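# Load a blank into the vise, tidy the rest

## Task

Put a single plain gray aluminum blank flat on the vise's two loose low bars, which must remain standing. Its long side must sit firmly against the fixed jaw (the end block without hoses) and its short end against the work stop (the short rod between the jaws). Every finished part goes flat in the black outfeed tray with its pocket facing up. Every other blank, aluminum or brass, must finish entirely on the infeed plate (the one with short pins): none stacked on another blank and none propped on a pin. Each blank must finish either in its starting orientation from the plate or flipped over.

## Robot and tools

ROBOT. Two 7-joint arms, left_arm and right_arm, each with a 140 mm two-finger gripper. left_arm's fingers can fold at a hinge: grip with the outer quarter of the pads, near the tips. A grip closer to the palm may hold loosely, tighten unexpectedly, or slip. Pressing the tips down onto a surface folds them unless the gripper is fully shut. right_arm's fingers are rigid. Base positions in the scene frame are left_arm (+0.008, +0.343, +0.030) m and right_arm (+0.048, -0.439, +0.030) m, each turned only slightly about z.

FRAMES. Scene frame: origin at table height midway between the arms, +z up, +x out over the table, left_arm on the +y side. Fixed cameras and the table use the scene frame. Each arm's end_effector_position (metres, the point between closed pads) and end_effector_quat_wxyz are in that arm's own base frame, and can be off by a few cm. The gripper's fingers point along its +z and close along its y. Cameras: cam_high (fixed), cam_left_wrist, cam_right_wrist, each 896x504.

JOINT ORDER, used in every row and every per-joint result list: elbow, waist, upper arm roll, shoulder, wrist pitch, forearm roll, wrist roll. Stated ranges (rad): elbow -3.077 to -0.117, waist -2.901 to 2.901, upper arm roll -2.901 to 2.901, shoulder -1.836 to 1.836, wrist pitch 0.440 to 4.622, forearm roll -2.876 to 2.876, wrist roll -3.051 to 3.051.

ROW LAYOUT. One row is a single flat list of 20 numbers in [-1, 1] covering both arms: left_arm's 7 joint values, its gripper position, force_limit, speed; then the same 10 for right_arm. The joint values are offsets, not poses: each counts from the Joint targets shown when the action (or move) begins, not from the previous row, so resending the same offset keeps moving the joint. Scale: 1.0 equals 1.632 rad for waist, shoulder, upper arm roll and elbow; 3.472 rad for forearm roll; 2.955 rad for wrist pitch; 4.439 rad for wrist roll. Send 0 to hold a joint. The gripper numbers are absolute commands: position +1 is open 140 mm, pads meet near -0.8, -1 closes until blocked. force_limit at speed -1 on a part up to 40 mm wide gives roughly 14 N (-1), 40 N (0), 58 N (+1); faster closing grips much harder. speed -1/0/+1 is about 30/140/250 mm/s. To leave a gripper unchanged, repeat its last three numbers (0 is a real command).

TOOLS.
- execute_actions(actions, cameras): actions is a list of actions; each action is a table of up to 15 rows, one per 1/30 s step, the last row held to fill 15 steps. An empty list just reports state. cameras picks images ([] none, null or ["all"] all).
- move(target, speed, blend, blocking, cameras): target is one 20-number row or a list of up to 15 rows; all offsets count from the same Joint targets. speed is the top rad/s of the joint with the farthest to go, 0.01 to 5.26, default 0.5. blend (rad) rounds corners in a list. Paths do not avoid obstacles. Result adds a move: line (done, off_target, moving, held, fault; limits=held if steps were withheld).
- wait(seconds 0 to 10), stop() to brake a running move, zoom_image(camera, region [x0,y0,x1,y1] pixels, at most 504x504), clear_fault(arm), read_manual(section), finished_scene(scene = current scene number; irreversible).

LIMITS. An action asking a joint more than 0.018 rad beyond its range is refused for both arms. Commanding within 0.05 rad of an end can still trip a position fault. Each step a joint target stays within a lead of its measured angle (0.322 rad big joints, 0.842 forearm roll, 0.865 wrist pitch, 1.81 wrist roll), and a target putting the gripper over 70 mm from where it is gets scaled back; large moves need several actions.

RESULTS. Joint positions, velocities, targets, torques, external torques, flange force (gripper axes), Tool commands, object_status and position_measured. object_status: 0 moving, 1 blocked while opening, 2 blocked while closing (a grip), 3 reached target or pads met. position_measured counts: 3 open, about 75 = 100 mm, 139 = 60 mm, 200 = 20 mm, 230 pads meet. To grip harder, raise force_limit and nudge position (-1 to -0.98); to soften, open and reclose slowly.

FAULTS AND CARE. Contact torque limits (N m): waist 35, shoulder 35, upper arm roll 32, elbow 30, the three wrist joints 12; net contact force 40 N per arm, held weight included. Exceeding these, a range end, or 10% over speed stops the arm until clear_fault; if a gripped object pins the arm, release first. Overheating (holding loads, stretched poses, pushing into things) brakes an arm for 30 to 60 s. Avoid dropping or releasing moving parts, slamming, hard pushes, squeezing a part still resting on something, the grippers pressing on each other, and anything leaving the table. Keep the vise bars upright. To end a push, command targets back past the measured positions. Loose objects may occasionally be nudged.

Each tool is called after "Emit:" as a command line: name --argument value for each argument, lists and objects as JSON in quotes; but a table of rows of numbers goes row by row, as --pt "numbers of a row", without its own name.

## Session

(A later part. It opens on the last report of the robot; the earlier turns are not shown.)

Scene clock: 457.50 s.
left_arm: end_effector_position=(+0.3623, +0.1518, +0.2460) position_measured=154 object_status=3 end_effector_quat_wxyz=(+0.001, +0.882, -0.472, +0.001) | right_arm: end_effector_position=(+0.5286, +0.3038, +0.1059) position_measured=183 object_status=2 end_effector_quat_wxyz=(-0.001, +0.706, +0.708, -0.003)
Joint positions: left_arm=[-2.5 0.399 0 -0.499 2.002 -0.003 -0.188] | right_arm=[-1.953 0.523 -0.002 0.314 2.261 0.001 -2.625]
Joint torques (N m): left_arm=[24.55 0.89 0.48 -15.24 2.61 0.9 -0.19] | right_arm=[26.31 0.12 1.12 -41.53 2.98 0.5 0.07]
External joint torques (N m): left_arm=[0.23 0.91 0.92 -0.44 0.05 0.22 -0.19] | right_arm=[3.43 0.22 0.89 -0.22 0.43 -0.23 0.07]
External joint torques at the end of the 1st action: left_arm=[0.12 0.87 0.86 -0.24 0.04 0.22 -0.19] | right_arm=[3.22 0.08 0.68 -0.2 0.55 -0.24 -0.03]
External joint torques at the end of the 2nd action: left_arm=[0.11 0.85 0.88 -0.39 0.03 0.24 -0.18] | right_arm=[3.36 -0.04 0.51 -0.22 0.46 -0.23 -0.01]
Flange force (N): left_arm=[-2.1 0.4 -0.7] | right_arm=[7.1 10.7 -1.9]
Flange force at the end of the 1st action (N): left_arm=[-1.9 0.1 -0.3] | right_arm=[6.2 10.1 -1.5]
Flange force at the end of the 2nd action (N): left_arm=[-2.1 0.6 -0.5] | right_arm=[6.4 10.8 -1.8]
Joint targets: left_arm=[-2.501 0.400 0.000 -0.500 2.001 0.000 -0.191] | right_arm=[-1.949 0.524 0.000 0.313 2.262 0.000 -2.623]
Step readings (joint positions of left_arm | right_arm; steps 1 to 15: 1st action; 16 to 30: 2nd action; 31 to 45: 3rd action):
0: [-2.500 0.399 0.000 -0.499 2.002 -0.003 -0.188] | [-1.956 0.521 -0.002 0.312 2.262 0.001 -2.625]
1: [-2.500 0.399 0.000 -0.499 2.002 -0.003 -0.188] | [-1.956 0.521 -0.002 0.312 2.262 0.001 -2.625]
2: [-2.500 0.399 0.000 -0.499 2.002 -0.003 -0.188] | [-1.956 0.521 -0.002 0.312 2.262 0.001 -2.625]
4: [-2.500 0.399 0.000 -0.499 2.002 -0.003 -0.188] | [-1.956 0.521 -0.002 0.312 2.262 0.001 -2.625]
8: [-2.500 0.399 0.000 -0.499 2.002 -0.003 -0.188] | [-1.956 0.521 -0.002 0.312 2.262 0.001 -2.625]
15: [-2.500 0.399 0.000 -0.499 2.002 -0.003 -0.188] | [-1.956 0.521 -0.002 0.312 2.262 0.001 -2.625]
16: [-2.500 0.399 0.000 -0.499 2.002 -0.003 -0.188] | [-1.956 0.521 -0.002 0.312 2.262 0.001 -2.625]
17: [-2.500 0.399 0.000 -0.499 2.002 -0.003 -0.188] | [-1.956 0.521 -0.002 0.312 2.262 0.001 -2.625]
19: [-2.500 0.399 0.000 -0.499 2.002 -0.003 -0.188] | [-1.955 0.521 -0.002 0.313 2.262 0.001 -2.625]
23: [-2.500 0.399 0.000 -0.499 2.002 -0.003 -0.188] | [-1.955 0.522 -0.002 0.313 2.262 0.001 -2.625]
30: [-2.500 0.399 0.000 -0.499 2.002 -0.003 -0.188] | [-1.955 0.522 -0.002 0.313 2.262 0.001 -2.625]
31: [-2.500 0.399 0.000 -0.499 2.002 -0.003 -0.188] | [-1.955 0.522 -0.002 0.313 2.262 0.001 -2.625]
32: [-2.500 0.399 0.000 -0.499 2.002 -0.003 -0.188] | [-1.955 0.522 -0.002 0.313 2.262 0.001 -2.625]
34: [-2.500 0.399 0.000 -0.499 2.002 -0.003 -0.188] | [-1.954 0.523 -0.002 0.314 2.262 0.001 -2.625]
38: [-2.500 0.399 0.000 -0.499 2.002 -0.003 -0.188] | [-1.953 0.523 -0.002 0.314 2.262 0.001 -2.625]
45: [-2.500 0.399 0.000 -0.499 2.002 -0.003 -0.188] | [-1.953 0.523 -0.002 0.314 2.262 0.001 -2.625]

Emit:
execute_actions --actions '[[[0,0,0,0,0,0,0,-0.2,-1,-1,0.0005,0.00035,0,0.00031,-0.00012,0,0.00013,-1,-1,-1],[0,0,0,0,0,0,0,-0.2,-1,-1,0.001,0.0007,0,0.00062,-0.00025,0,0.00026,-1,-1,-1]],[[0,0,0,0,0,0,0,-0.2,-1,-1,0.0005,0.00035,0,0.00031,-0.00012,0,0.00013,-1,-1,-1],[0,0,0,0,0,0,0,-0.2,-1,-1,0.001,0.0007,0,0.00062,-0.00025,0,0.00026,-1,-1,-1]],[[0,0,0,0,0,0,0,-0.2,-1,-1,0.0005,0.00035,0,0.00031,-0.00012,0,0.00013,-1,-1,-1],[0,0,0,0,0,0,0,-0.2,-1,-1,0.001,0.0007,0,0.00062,-0.00025,0,0.00026,-1,-1,-1]]]' --cameras '["cam_right_wrist"]'

Scene clock: 462.00 s.
left_arm: end_effector_position=(+0.3623, +0.1518, +0.2460) position_measured=154 object_status=3 end_effector_quat_wxyz=(+0.001, +0.882, -0.472, +0.001) | right_arm: end_effector_position=(+0.5286, +0.3052, +0.1059) position_measured=183 object_status=2 end_effector_quat_wxyz=(-0.001, +0.706, +0.709, -0.004)
Joint positions: left_arm=[-2.5 0.399 0 -0.499 2.002 -0.003 -0.188] | right_arm=[-1.949 0.525 -0.002 0.317 2.258 0.001 -2.623]
Joint torques (N m): left_arm=[24.56 0.83 0.48 -15.28 2.61 0.9 -0.18] | right_arm=[26.3 0.94 1.92 -41.43 3.11 0.63 0.14]
External joint torques (N m): left_arm=[0.09 0.84 0.91 -0.3 0.03 0.23 -0.18] | right_arm=[3.42 1 1.64 -0.03 0.56 -0.1 0.14]
External joint torques at the end of the 1st action: left_arm=[0.2 0.79 0.85 -0.39 0.05 0.22 -0.18] | right_arm=[3.46 0.08 0.67 -0.47 0.39 -0.26 0.1]
External joint torques at the end of the 2nd action: left_arm=[0.19 0.95 0.97 -0.39 0.06 0.24 -0.2] | right_arm=[3.75 0.42 1.22 -0.35 0.43 -0.19 0.12]
Flange force (N): left_arm=[-2.0 0.4 -0.3] | right_arm=[8.5 10.3 -1.4]
Flange force at the end of the 1st action (N): left_arm=[-1.9 0.4 -0.6] | right_arm=[6.7 10.4 -2.4]
Flange force at the end of the 2nd action (N): left_arm=[-2.2 0.4 -0.5] | right_arm=[8.0 11.3 -2.4]
Joint targets: left_arm=[-2.501 0.400 0.000 -0.500 2.001 0.000 -0.191] | right_arm=[-1.944 0.528 0.000 0.316 2.260 0.000 -2.619]
Step readings (joint positions of left_arm | right_arm; steps 1 to 15: 1st action; 16 to 30: 2nd action; 31 to 45: 3rd action):
0: [-2.500 0.399 0.000 -0.499 2.002 -0.003 -0.188] | [-1.953 0.523 -0.002 0.314 2.261 0.001 -2.625]
1: [-2.500 0.399 0.000 -0.499 2.002 -0.003 -0.188] | [-1.953 0.523 -0.002 0.314 2.261 0.001 -2.625]
2: [-2.500 0.399 0.000 -0.499 2.002 -0.003 -0.188] | [-1.953 0.523 -0.002 0.314 2.261 0.001 -2.625]
4: [-2.500 0.399 0.000 -0.499 2.002 -0.003 -0.188] | [-1.952 0.524 -0.002 0.315 2.261 0.001 -2.625]
8: [-2.500 0.399 0.000 -0.499 2.002 -0.003 -0.188] | [-1.952 0.524 -0.002 0.315 2.261 0.001 -2.625]
15: [-2.500 0.399 0.000 -0.499 2.002 -0.003 -0.188] | [-1.952 0.524 -0.002 0.315 2.261 0.001 -2.624]
16: [-2.500 0.399 0.000 -0.499 2.002 -0.003 -0.188] | [-1.952 0.524 -0.002 0.315 2.261 0.001 -2.624]
17: [-2.500 0.399 0.000 -0.499 2.002 -0.003 -0.188] | [-1.951 0.524 -0.002 0.315 2.261 0.001 -2.624]
19: [-2.500 0.399 0.000 -0.499 2.002 -0.003 -0.188] | [-1.951 0.525 -0.002 0.316 2.261 0.001 -2.624]
23: [-2.500 0.399 0.000 -0.499 2.002 -0.003 -0.188] | [-1.950 0.525 -0.002 0.316 2.260 0.001 -2.624]
30: [-2.500 0.399 0.000 -0.499 2.002 -0.003 -0.188] | [-1.950 0.525 -0.002 0.316 2.260 0.001 -2.624]
31: [-2.500 0.399 0.000 -0.499 2.002 -0.003 -0.188] | [-1.950 0.525 -0.002 0.316 2.260 0.001 -2.624]
32: [-2.500 0.399 0.000 -0.499 2.002 -0.003 -0.188] | [-1.950 0.525 -0.002 0.316 2.260 0.001 -2.624]
34: [-2.500 0.399 0.000 -0.499 2.002 -0.003 -0.188] | [-1.949 0.525 -0.002 0.317 2.259 0.001 -2.623]
38: [-2.500 0.399 0.000 -0.499 2.002 -0.003 -0.188] | [-1.949 0.525 -0.002 0.317 2.259 0.001 -2.623]
45: [-2.500 0.399 0.000 -0.499 2.002 -0.003 -0.188] | [-1.949 0.525 -0.002 0.317 2.258 0.001 -2.623]
cam_right_wrist: T_world_to_cam=[[0.999667, 0.0217179, -0.0139717, -0.524096], [0.0252332, -0.936545, 0.349637, 0.239558], [-0.00549177, -0.349873, -0.936781, 0.344385], [0, 0, 0, 1]] pos_world=[0.519768, 0.35623, 0.231532]

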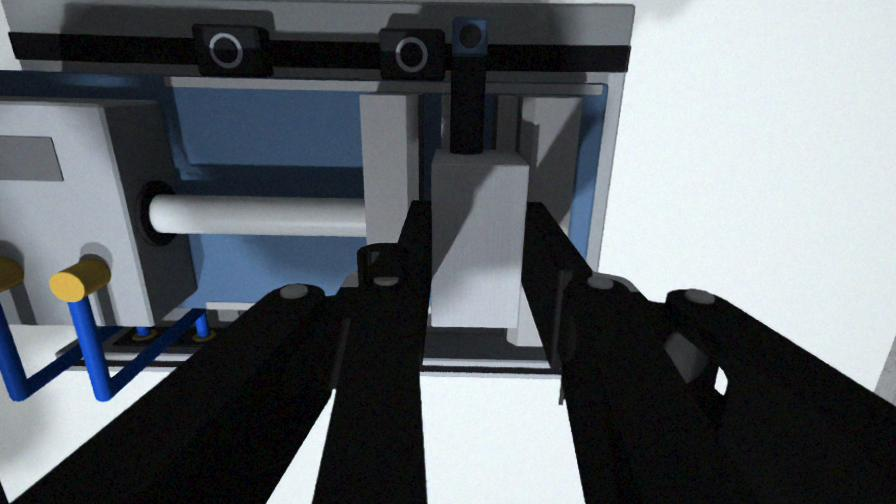

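Emit:
zoom_image --camera "cam_right_wrist" --region '[420, 120, 540, 190]'

Scaled by 4.200 (camera's finer frame: 1280x720).

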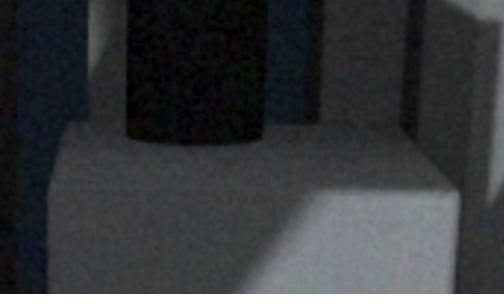

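Emit:
execute_actions --actions '[[[0,0,0,0,0,0,0,-0.2,-1,-1,-0.00005,0.00009,0,0.00038,0.00024,0,0.00003,-1,-1,-1],[0,0,0,0,0,0,0,-0.2,-1,-1,-0.0001,0.00018,0,0.00076,0.00047,0,0.00006,-1,-1,-1]],[[0,0,0,0,0,0,0,-0.2,-1,-1,-0.00005,0.00009,0,0.00038,0.00024,0,0.00003,-1,-1,-1],[0,0,0,0,0,0,0,-0.2,-1,-1,-0.0001,0.00018,0,0.00076,0.00047,0,0.00006,-1,-1,-1]],[[0,0,0,0,0,0,0,-0.2,-1,-1,-0.00005,0.00009,0,0.00038,0.00024,0,0.00003,-1,-1,-1],[0,0,0,0,0,0,0,-0.2,-1,-1,-0.0001,0.00018,0,0.00076,0.00047,0,0.00006,-1,-1,-1]]]' --cameras '[]'

Scene clock: 475.63 s.
left_arm: end_effector_position=(+0.3623, +0.1518, +0.2460) position_measured=154 object_status=3 end_effector_quat_wxyz=(+0.001, +0.882, -0.472, +0.001) | right_arm: end_effector_position=(+0.5285, +0.3053, +0.1049) position_measured=183 object_status=2 end_effector_quat_wxyz=(-0.001, +0.706, +0.709, -0.004)
Joint positions: left_arm=[-2.5 0.399 0 -0.499 2.002 -0.003 -0.188] | right_arm=[-1.947 0.525 -0.002 0.319 2.258 0 -2.622]
Joint torques (N m): left_arm=[24.55 0.84 0.43 -15.34 2.62 0.89 -0.18] | right_arm=[25.38 1.32 2.26 -40.73 3.4 0.79 0.1]
External joint torques (N m): left_arm=[0.13 0.75 0.75 -0.41 0.05 0.21 -0.18] | right_arm=[2.55 1.4 2.01 0.63 0.85 0.06 0.1]
External joint torques at the end of the 1st action: left_arm=[0.2 0.84 0.85 -0.42 0.05 0.21 -0.22] | right_arm=[3.22 0.87 1.66 0.34 0.82 -0.06 0.06]
External joint torques at the end of the 2nd action: left_arm=[0.18 0.83 0.89 -0.47 0.05 0.23 -0.2] | right_arm=[2.75 1.38 2.12 0.34 0.59 0.03 0.11]
Flange force (N): left_arm=[-1.8 0.6 -0.4] | right_arm=[7.9 8.1 0.8]
Flange force at the end of the 1st action (N): left_arm=[-1.9 0.5 -0.6] | right_arm=[8.2 10.3 -0.2]
Flange force at the end of the 2nd action (N): left_arm=[-2.0 0.7 -0.6] | right_arm=[8.1 8.5 -0.3]
Joint targets: left_arm=[-2.501 0.400 0.000 -0.500 2.001 0.000 -0.191] | right_arm=[-1.944 0.529 0.000 0.320 2.264 0.000 -2.619]
Step readings (joint positions of left_arm | right_arm; steps 1 to 15: 1st action; 16 to 30: 2nd action; 31 to 45: 3rd action):
0: [-2.500 0.399 0.000 -0.499 2.002 -0.003 -0.188] | [-1.948 0.525 -0.002 0.317 2.258 0.001 -2.623]
1: [-2.500 0.399 0.000 -0.499 2.002 -0.003 -0.188] | [-1.948 0.525 -0.002 0.317 2.258 0.001 -2.623]
2: [-2.500 0.399 0.000 -0.499 2.002 -0.003 -0.188] | [-1.948 0.525 -0.002 0.317 2.258 0.001 -2.623]
4: [-2.500 0.399 0.000 -0.499 2.002 -0.003 -0.188] | [-1.948 0.525 -0.002 0.317 2.258 0.001 -2.623]
8: [-2.500 0.399 0.000 -0.499 2.002 -0.003 -0.188] | [-1.948 0.525 -0.002 0.317 2.258 0.001 -2.623]
15: [-2.500 0.399 0.000 -0.499 2.002 -0.003 -0.188] | [-1.948 0.525 -0.002 0.317 2.258 0.001 -2.623]
16: [-2.500 0.399 0.000 -0.499 2.002 -0.003 -0.188] | [-1.948 0.525 -0.002 0.317 2.258 0.001 -2.623]
17: [-2.500 0.399 0.000 -0.499 2.002 -0.003 -0.188] | [-1.948 0.525 -0.002 0.317 2.258 0.001 -2.623]
19: [-2.500 0.399 0.000 -0.499 2.002 -0.003 -0.188] | [-1.948 0.525 -0.002 0.318 2.258 0.001 -2.622]
23: [-2.500 0.399 0.000 -0.499 2.002 -0.003 -0.188] | [-1.948 0.525 -0.002 0.318 2.258 0.001 -2.622]
30: [-2.500 0.399 0.000 -0.499 2.002 -0.003 -0.188] | [-1.948 0.525 -0.002 0.319 2.258 0.001 -2.622]
31: [-2.500 0.399 0.000 -0.499 2.002 -0.003 -0.188] | [-1.948 0.525 -0.002 0.319 2.258 0.000 -2.622]
32: [-2.500 0.399 0.000 -0.499 2.002 -0.003 -0.188] | [-1.948 0.525 -0.002 0.319 2.258 0.000 -2.622]
34: [-2.500 0.399 0.000 -0.499 2.002 -0.003 -0.188] | [-1.948 0.525 -0.002 0.319 2.258 0.000 -2.622]
38: [-2.500 0.399 0.000 -0.499 2.002 -0.003 -0.188] | [-1.947 0.525 -0.002 0.319 2.258 0.000 -2.622]
45: [-2.500 0.399 0.000 -0.499 2.002 -0.003 -0.188] | [-1.947 0.525 -0.002 0.319 2.258 0.000 -2.622]

Emit:
execute_actions --actions '[[[0,0,0,0,0,0,0,-0.2,-1,-1,-0.00002,-0.00003,0,0.0004,0.00023,0,-0.00001,-1,-1,-1],[0,0,0,0,0,0,0,-0.2,-1,-1,-0.00003,-0.00007,0,0.00081,0.00046,0,-0.00003,-1,-1,-1]],[[0,0,0,0,0,0,0,-0.2,-1,-1,-0.00002,-0.00003,0,0.0004,0.00023,0,-0.00001,-1,-1,-1],[0,0,0,0,0,0,0,-0.2,-1,-1,-0.00003,-0.00007,0,0.00081,0.00046,0,-0.00003,-1,-1,-1]]]' --cameras '["cam_right_wrist"]'

Scene clock: 481.10 s.
left_arm: end_effector_position=(+0.3623, +0.1518, +0.2460) position_measured=154 object_status=3 end_effector_quat_wxyz=(+0.001, +0.882, -0.472, +0.001) | right_arm: end_effector_position=(+0.5285, +0.3053, +0.1049) position_measured=183 object_status=2 end_effector_quat_wxyz=(-0.001, +0.705, +0.709, -0.004)
Joint positions: left_arm=[-2.5 0.399 0 -0.499 2.002 -0.003 -0.188] | right_arm=[-1.947 0.526 -0.002 0.319 2.258 0 -2.622]
Joint torques (N m): left_arm=[24.59 0.86 0.43 -15.25 2.63 0.9 -0.19] | right_arm=[25.31 1.11 2.4 -39.16 3.87 0.84 0.1]
External joint torques (N m): left_arm=[0.26 0.86 0.85 -0.38 0.07 0.23 -0.19] | right_arm=[2.49 1.25 2.21 2.24 1.33 0.11 0.1]
External joint torques at the end of the 1st action: left_arm=[0.12 0.91 0.95 -0.41 0.05 0.23 -0.13] | right_arm=[2.67 1.3 2 1.26 1.05 0.11 0.12]
Flange force (N): left_arm=[-1.9 0.2 -0.6] | right_arm=[9.6 11.2 4.2]
Flange force at the end of the 1st action (N): left_arm=[-2.3 0.6 -0.4] | right_arm=[8.8 9.9 2.0]
Joint targets: left_arm=[-2.501 0.400 0.000 -0.500 2.001 0.000 -0.191] | right_arm=[-1.945 0.529 0.000 0.323 2.267 0.000 -2.619]
Step readings (joint positions of left_arm | right_arm; steps 1 to 15: 1st action; 16 to 30: 2nd action):
0: [-2.500 0.399 0.000 -0.499 2.002 -0.003 -0.188] | [-1.947 0.526 -0.002 0.319 2.258 0.000 -2.622]
1: [-2.500 0.399 0.000 -0.499 2.002 -0.003 -0.188] | [-1.947 0.526 -0.002 0.319 2.258 0.000 -2.622]
2: [-2.500 0.399 0.000 -0.499 2.002 -0.003 -0.188] | [-1.947 0.526 -0.002 0.319 2.258 0.000 -2.622]
4: [-2.500 0.399 0.000 -0.499 2.002 -0.003 -0.188] | [-1.947 0.526 -0.002 0.319 2.258 0.000 -2.622]
8: [-2.500 0.399 0.000 -0.499 2.002 -0.003 -0.188] | [-1.947 0.526 -0.002 0.319 2.258 0.000 -2.622]
15: [-2.500 0.399 0.000 -0.499 2.002 -0.003 -0.188] | [-1.947 0.526 -0.002 0.319 2.258 0.000 -2.622]
16: [-2.500 0.399 0.000 -0.499 2.002 -0.003 -0.188] | [-1.947 0.526 -0.002 0.319 2.258 0.000 -2.622]
17: [-2.500 0.399 0.000 -0.499 2.002 -0.003 -0.188] | [-1.947 0.526 -0.002 0.319 2.258 0.000 -2.622]
19: [-2.500 0.399 0.000 -0.499 2.002 -0.003 -0.188] | [-1.947 0.526 -0.002 0.319 2.258 0.000 -2.622]
23: [-2.500 0.399 0.000 -0.499 2.002 -0.003 -0.188] | [-1.947 0.526 -0.002 0.319 2.258 0.000 -2.622]
30: [-2.500 0.399 0.000 -0.499 2.002 -0.003 -0.188] | [-1.947 0.526 -0.002 0.319 2.258 0.000 -2.622]
cam_right_wrist: T_world_to_cam=[[0.999651, 0.0217661, -0.0149851, -0.523885], [0.0256417, -0.936057, 0.350912, 0.239499], [-0.00638896, -0.351174, -0.936289, 0.34437], [0, 0, 0, 1]] pos_world=[0.519761, 0.356521, 0.230536]

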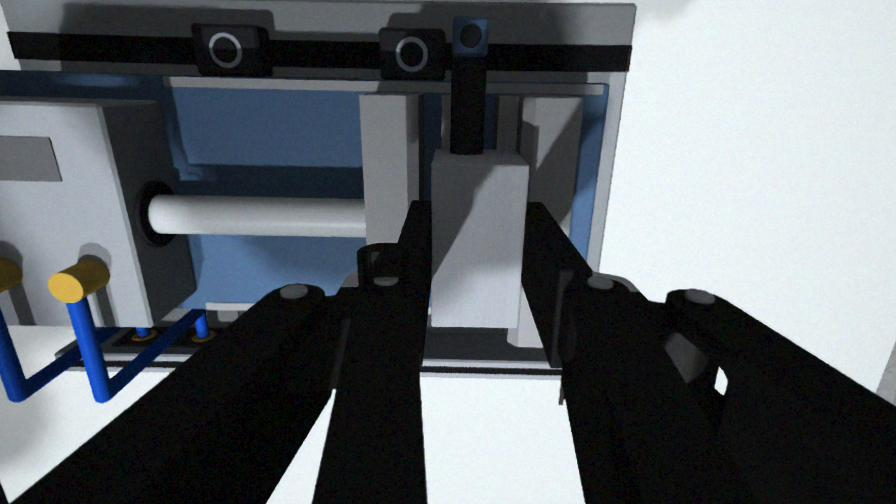

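Emit:
move --pt "0 0 0 0 0 0 0 -0.2 -1 -1 0.0006 0 0 -0.00101 -0.00089 0 0 -1 -1 -1" --pt "0 0 0 0 0 0 0 -0.2 -1 -1 0.0006 0 0 -0.00101 -0.00089 0 0 -0.2 -1 -1" --speed '[0.01,0.05]' --cameras '["cam_right_wrist"]'

Emit:
zoom_image --camera "cam_right_wrist" --region '[390, 110, 570, 350]'

Scene clock: 488.90 s.
left_arm: end_effector_position=(+0.3623, +0.1518, +0.2460) position_measured=154 object_status=3 end_effector_quat_wxyz=(+0.001, +0.882, -0.472, +0.001) | right_arm: end_effector_position=(+0.5294, +0.3069, +0.1058) position_measured=154 object_status=0 end_effector_quat_wxyz=(+0.000, +0.705, +0.709, -0.003)
Joint positions: left_arm=[-2.5 0.399 0 -0.499 2.002 -0.003 -0.188] | right_arm=[-1.945 0.527 -0.002 0.32 2.26 0 -2.622]
Joint torques (N m): left_arm=[24.63 0.86 0.48 -15.25 2.61 0.9 -0.19] | right_arm=[24.61 0.12 1.05 -40.48 2.75 0.77 0.04]
External joint torques (N m): left_arm=[0.21 0.91 0.95 -0.32 0.04 0.23 -0.2] | right_arm=[1.83 0.12 0.73 0.82 0.21 0.04 0.04]
Flange force (N): left_arm=[-2.1 0.1 -0.5] | right_arm=[5.2 7.9 0.3]
Joint targets: left_arm=[-2.501 0.400 0.000 -0.500 2.001 0.000 -0.191] | right_arm=[-1.944 0.529 0.000 0.321 2.264 0.000 -2.619]
move: done
cam_right_wrist: T_world_to_cam=[[0.99966, 0.0232739, -0.0117601, -0.525716], [0.0259161, -0.936663, 0.349271, 0.240853], [-0.00288631, -0.349457, -0.936948, 0.343388], [0, 0, 0, 1]] pos_world=[0.520286, 0.357833, 0.231431]

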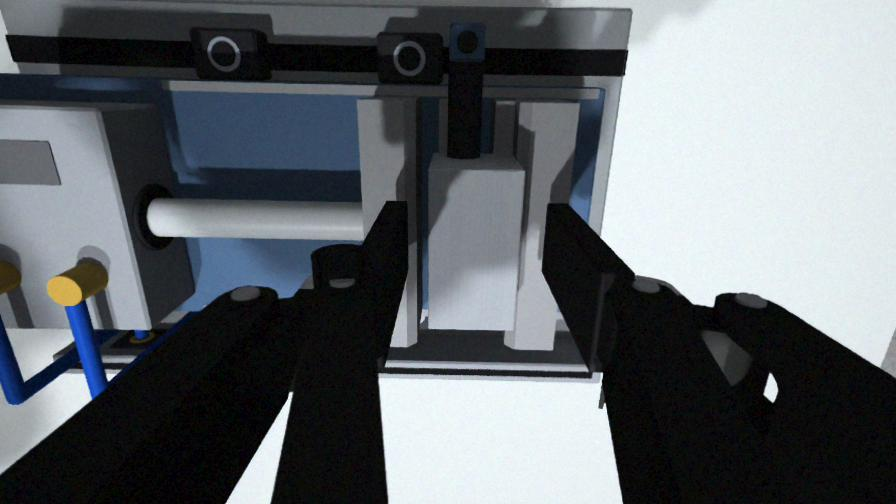

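Scaled by 2.100 (camera's finer frame: 1280x720).

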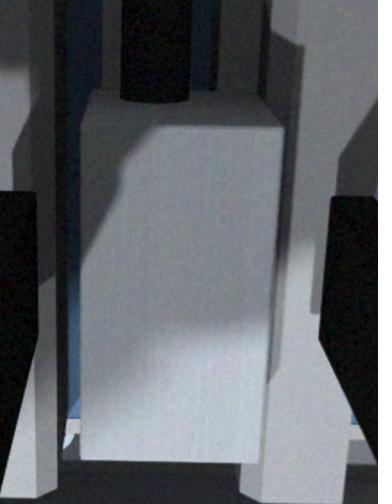

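Emit:
move --target '[0,0,0,0,0,0,0,-0.2,-1,-1,0.01104,-0.00301,0,0.01185,0.00045,0,-0.00111,-0.2,-1,-1]' --speed 0.015 --cameras '["cam_right_wrist"]'

Emit:
zoom_image --camera "cam_right_wrist" --region '[380, 110, 560, 350]'

Scene clock: 508.10 s.
left_arm: end_effector_position=(+0.3623, +0.1518, +0.2460) position_measured=154 object_status=3 end_effector_quat_wxyz=(+0.001, +0.882, -0.472, +0.001) | right_arm: end_effector_position=(+0.5343, +0.3084, +0.1019) position_measured=154 object_status=3 end_effector_quat_wxyz=(+0.000, +0.706, +0.709, -0.003)
Joint positions: left_arm=[-2.5 0.399 0 -0.499 2.002 -0.003 -0.188] | right_arm=[-1.928 0.525 -0.002 0.339 2.261 0 -2.622]
Joint torques (N m): left_arm=[24.55 0.91 0.48 -15.3 2.62 0.9 -0.2] | right_arm=[24.45 -0.86 1.08 -40.51 2.75 0.75 -0.13]
External joint torques (N m): left_arm=[0.16 0.9 0.89 -0.37 0.05 0.23 -0.2] | right_arm=[1.53 -0.98 0.63 1.62 0.19 0.03 -0.13]
Flange force (N): left_arm=[-2.0 0.4 -0.5] | right_arm=[4.3 9.7 1.6]
Joint targets: left_arm=[-2.501 0.400 0.000 -0.500 2.001 0.000 -0.191] | right_arm=[-1.926 0.524 0.000 0.340 2.266 0.000 -2.624]
move: done
cam_right_wrist: T_world_to_cam=[[0.999703, 0.0213766, -0.0117071, -0.530042], [0.0241198, -0.936706, 0.349286, 0.244414], [-0.00349962, -0.349464, -0.936943, 0.340689], [0, 0, 0, 1]] pos_world=[0.525182, 0.359333, 0.227631]

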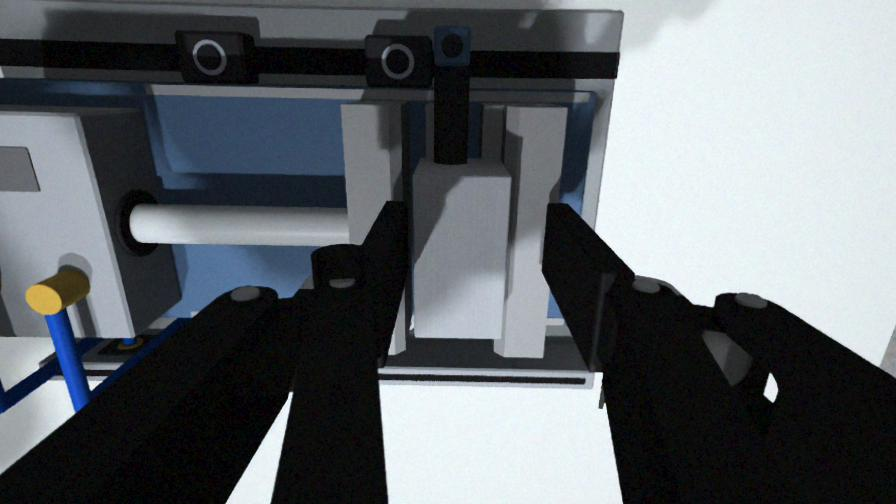

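Scaled by 2.100 (camera's finer frame: 1280x720).

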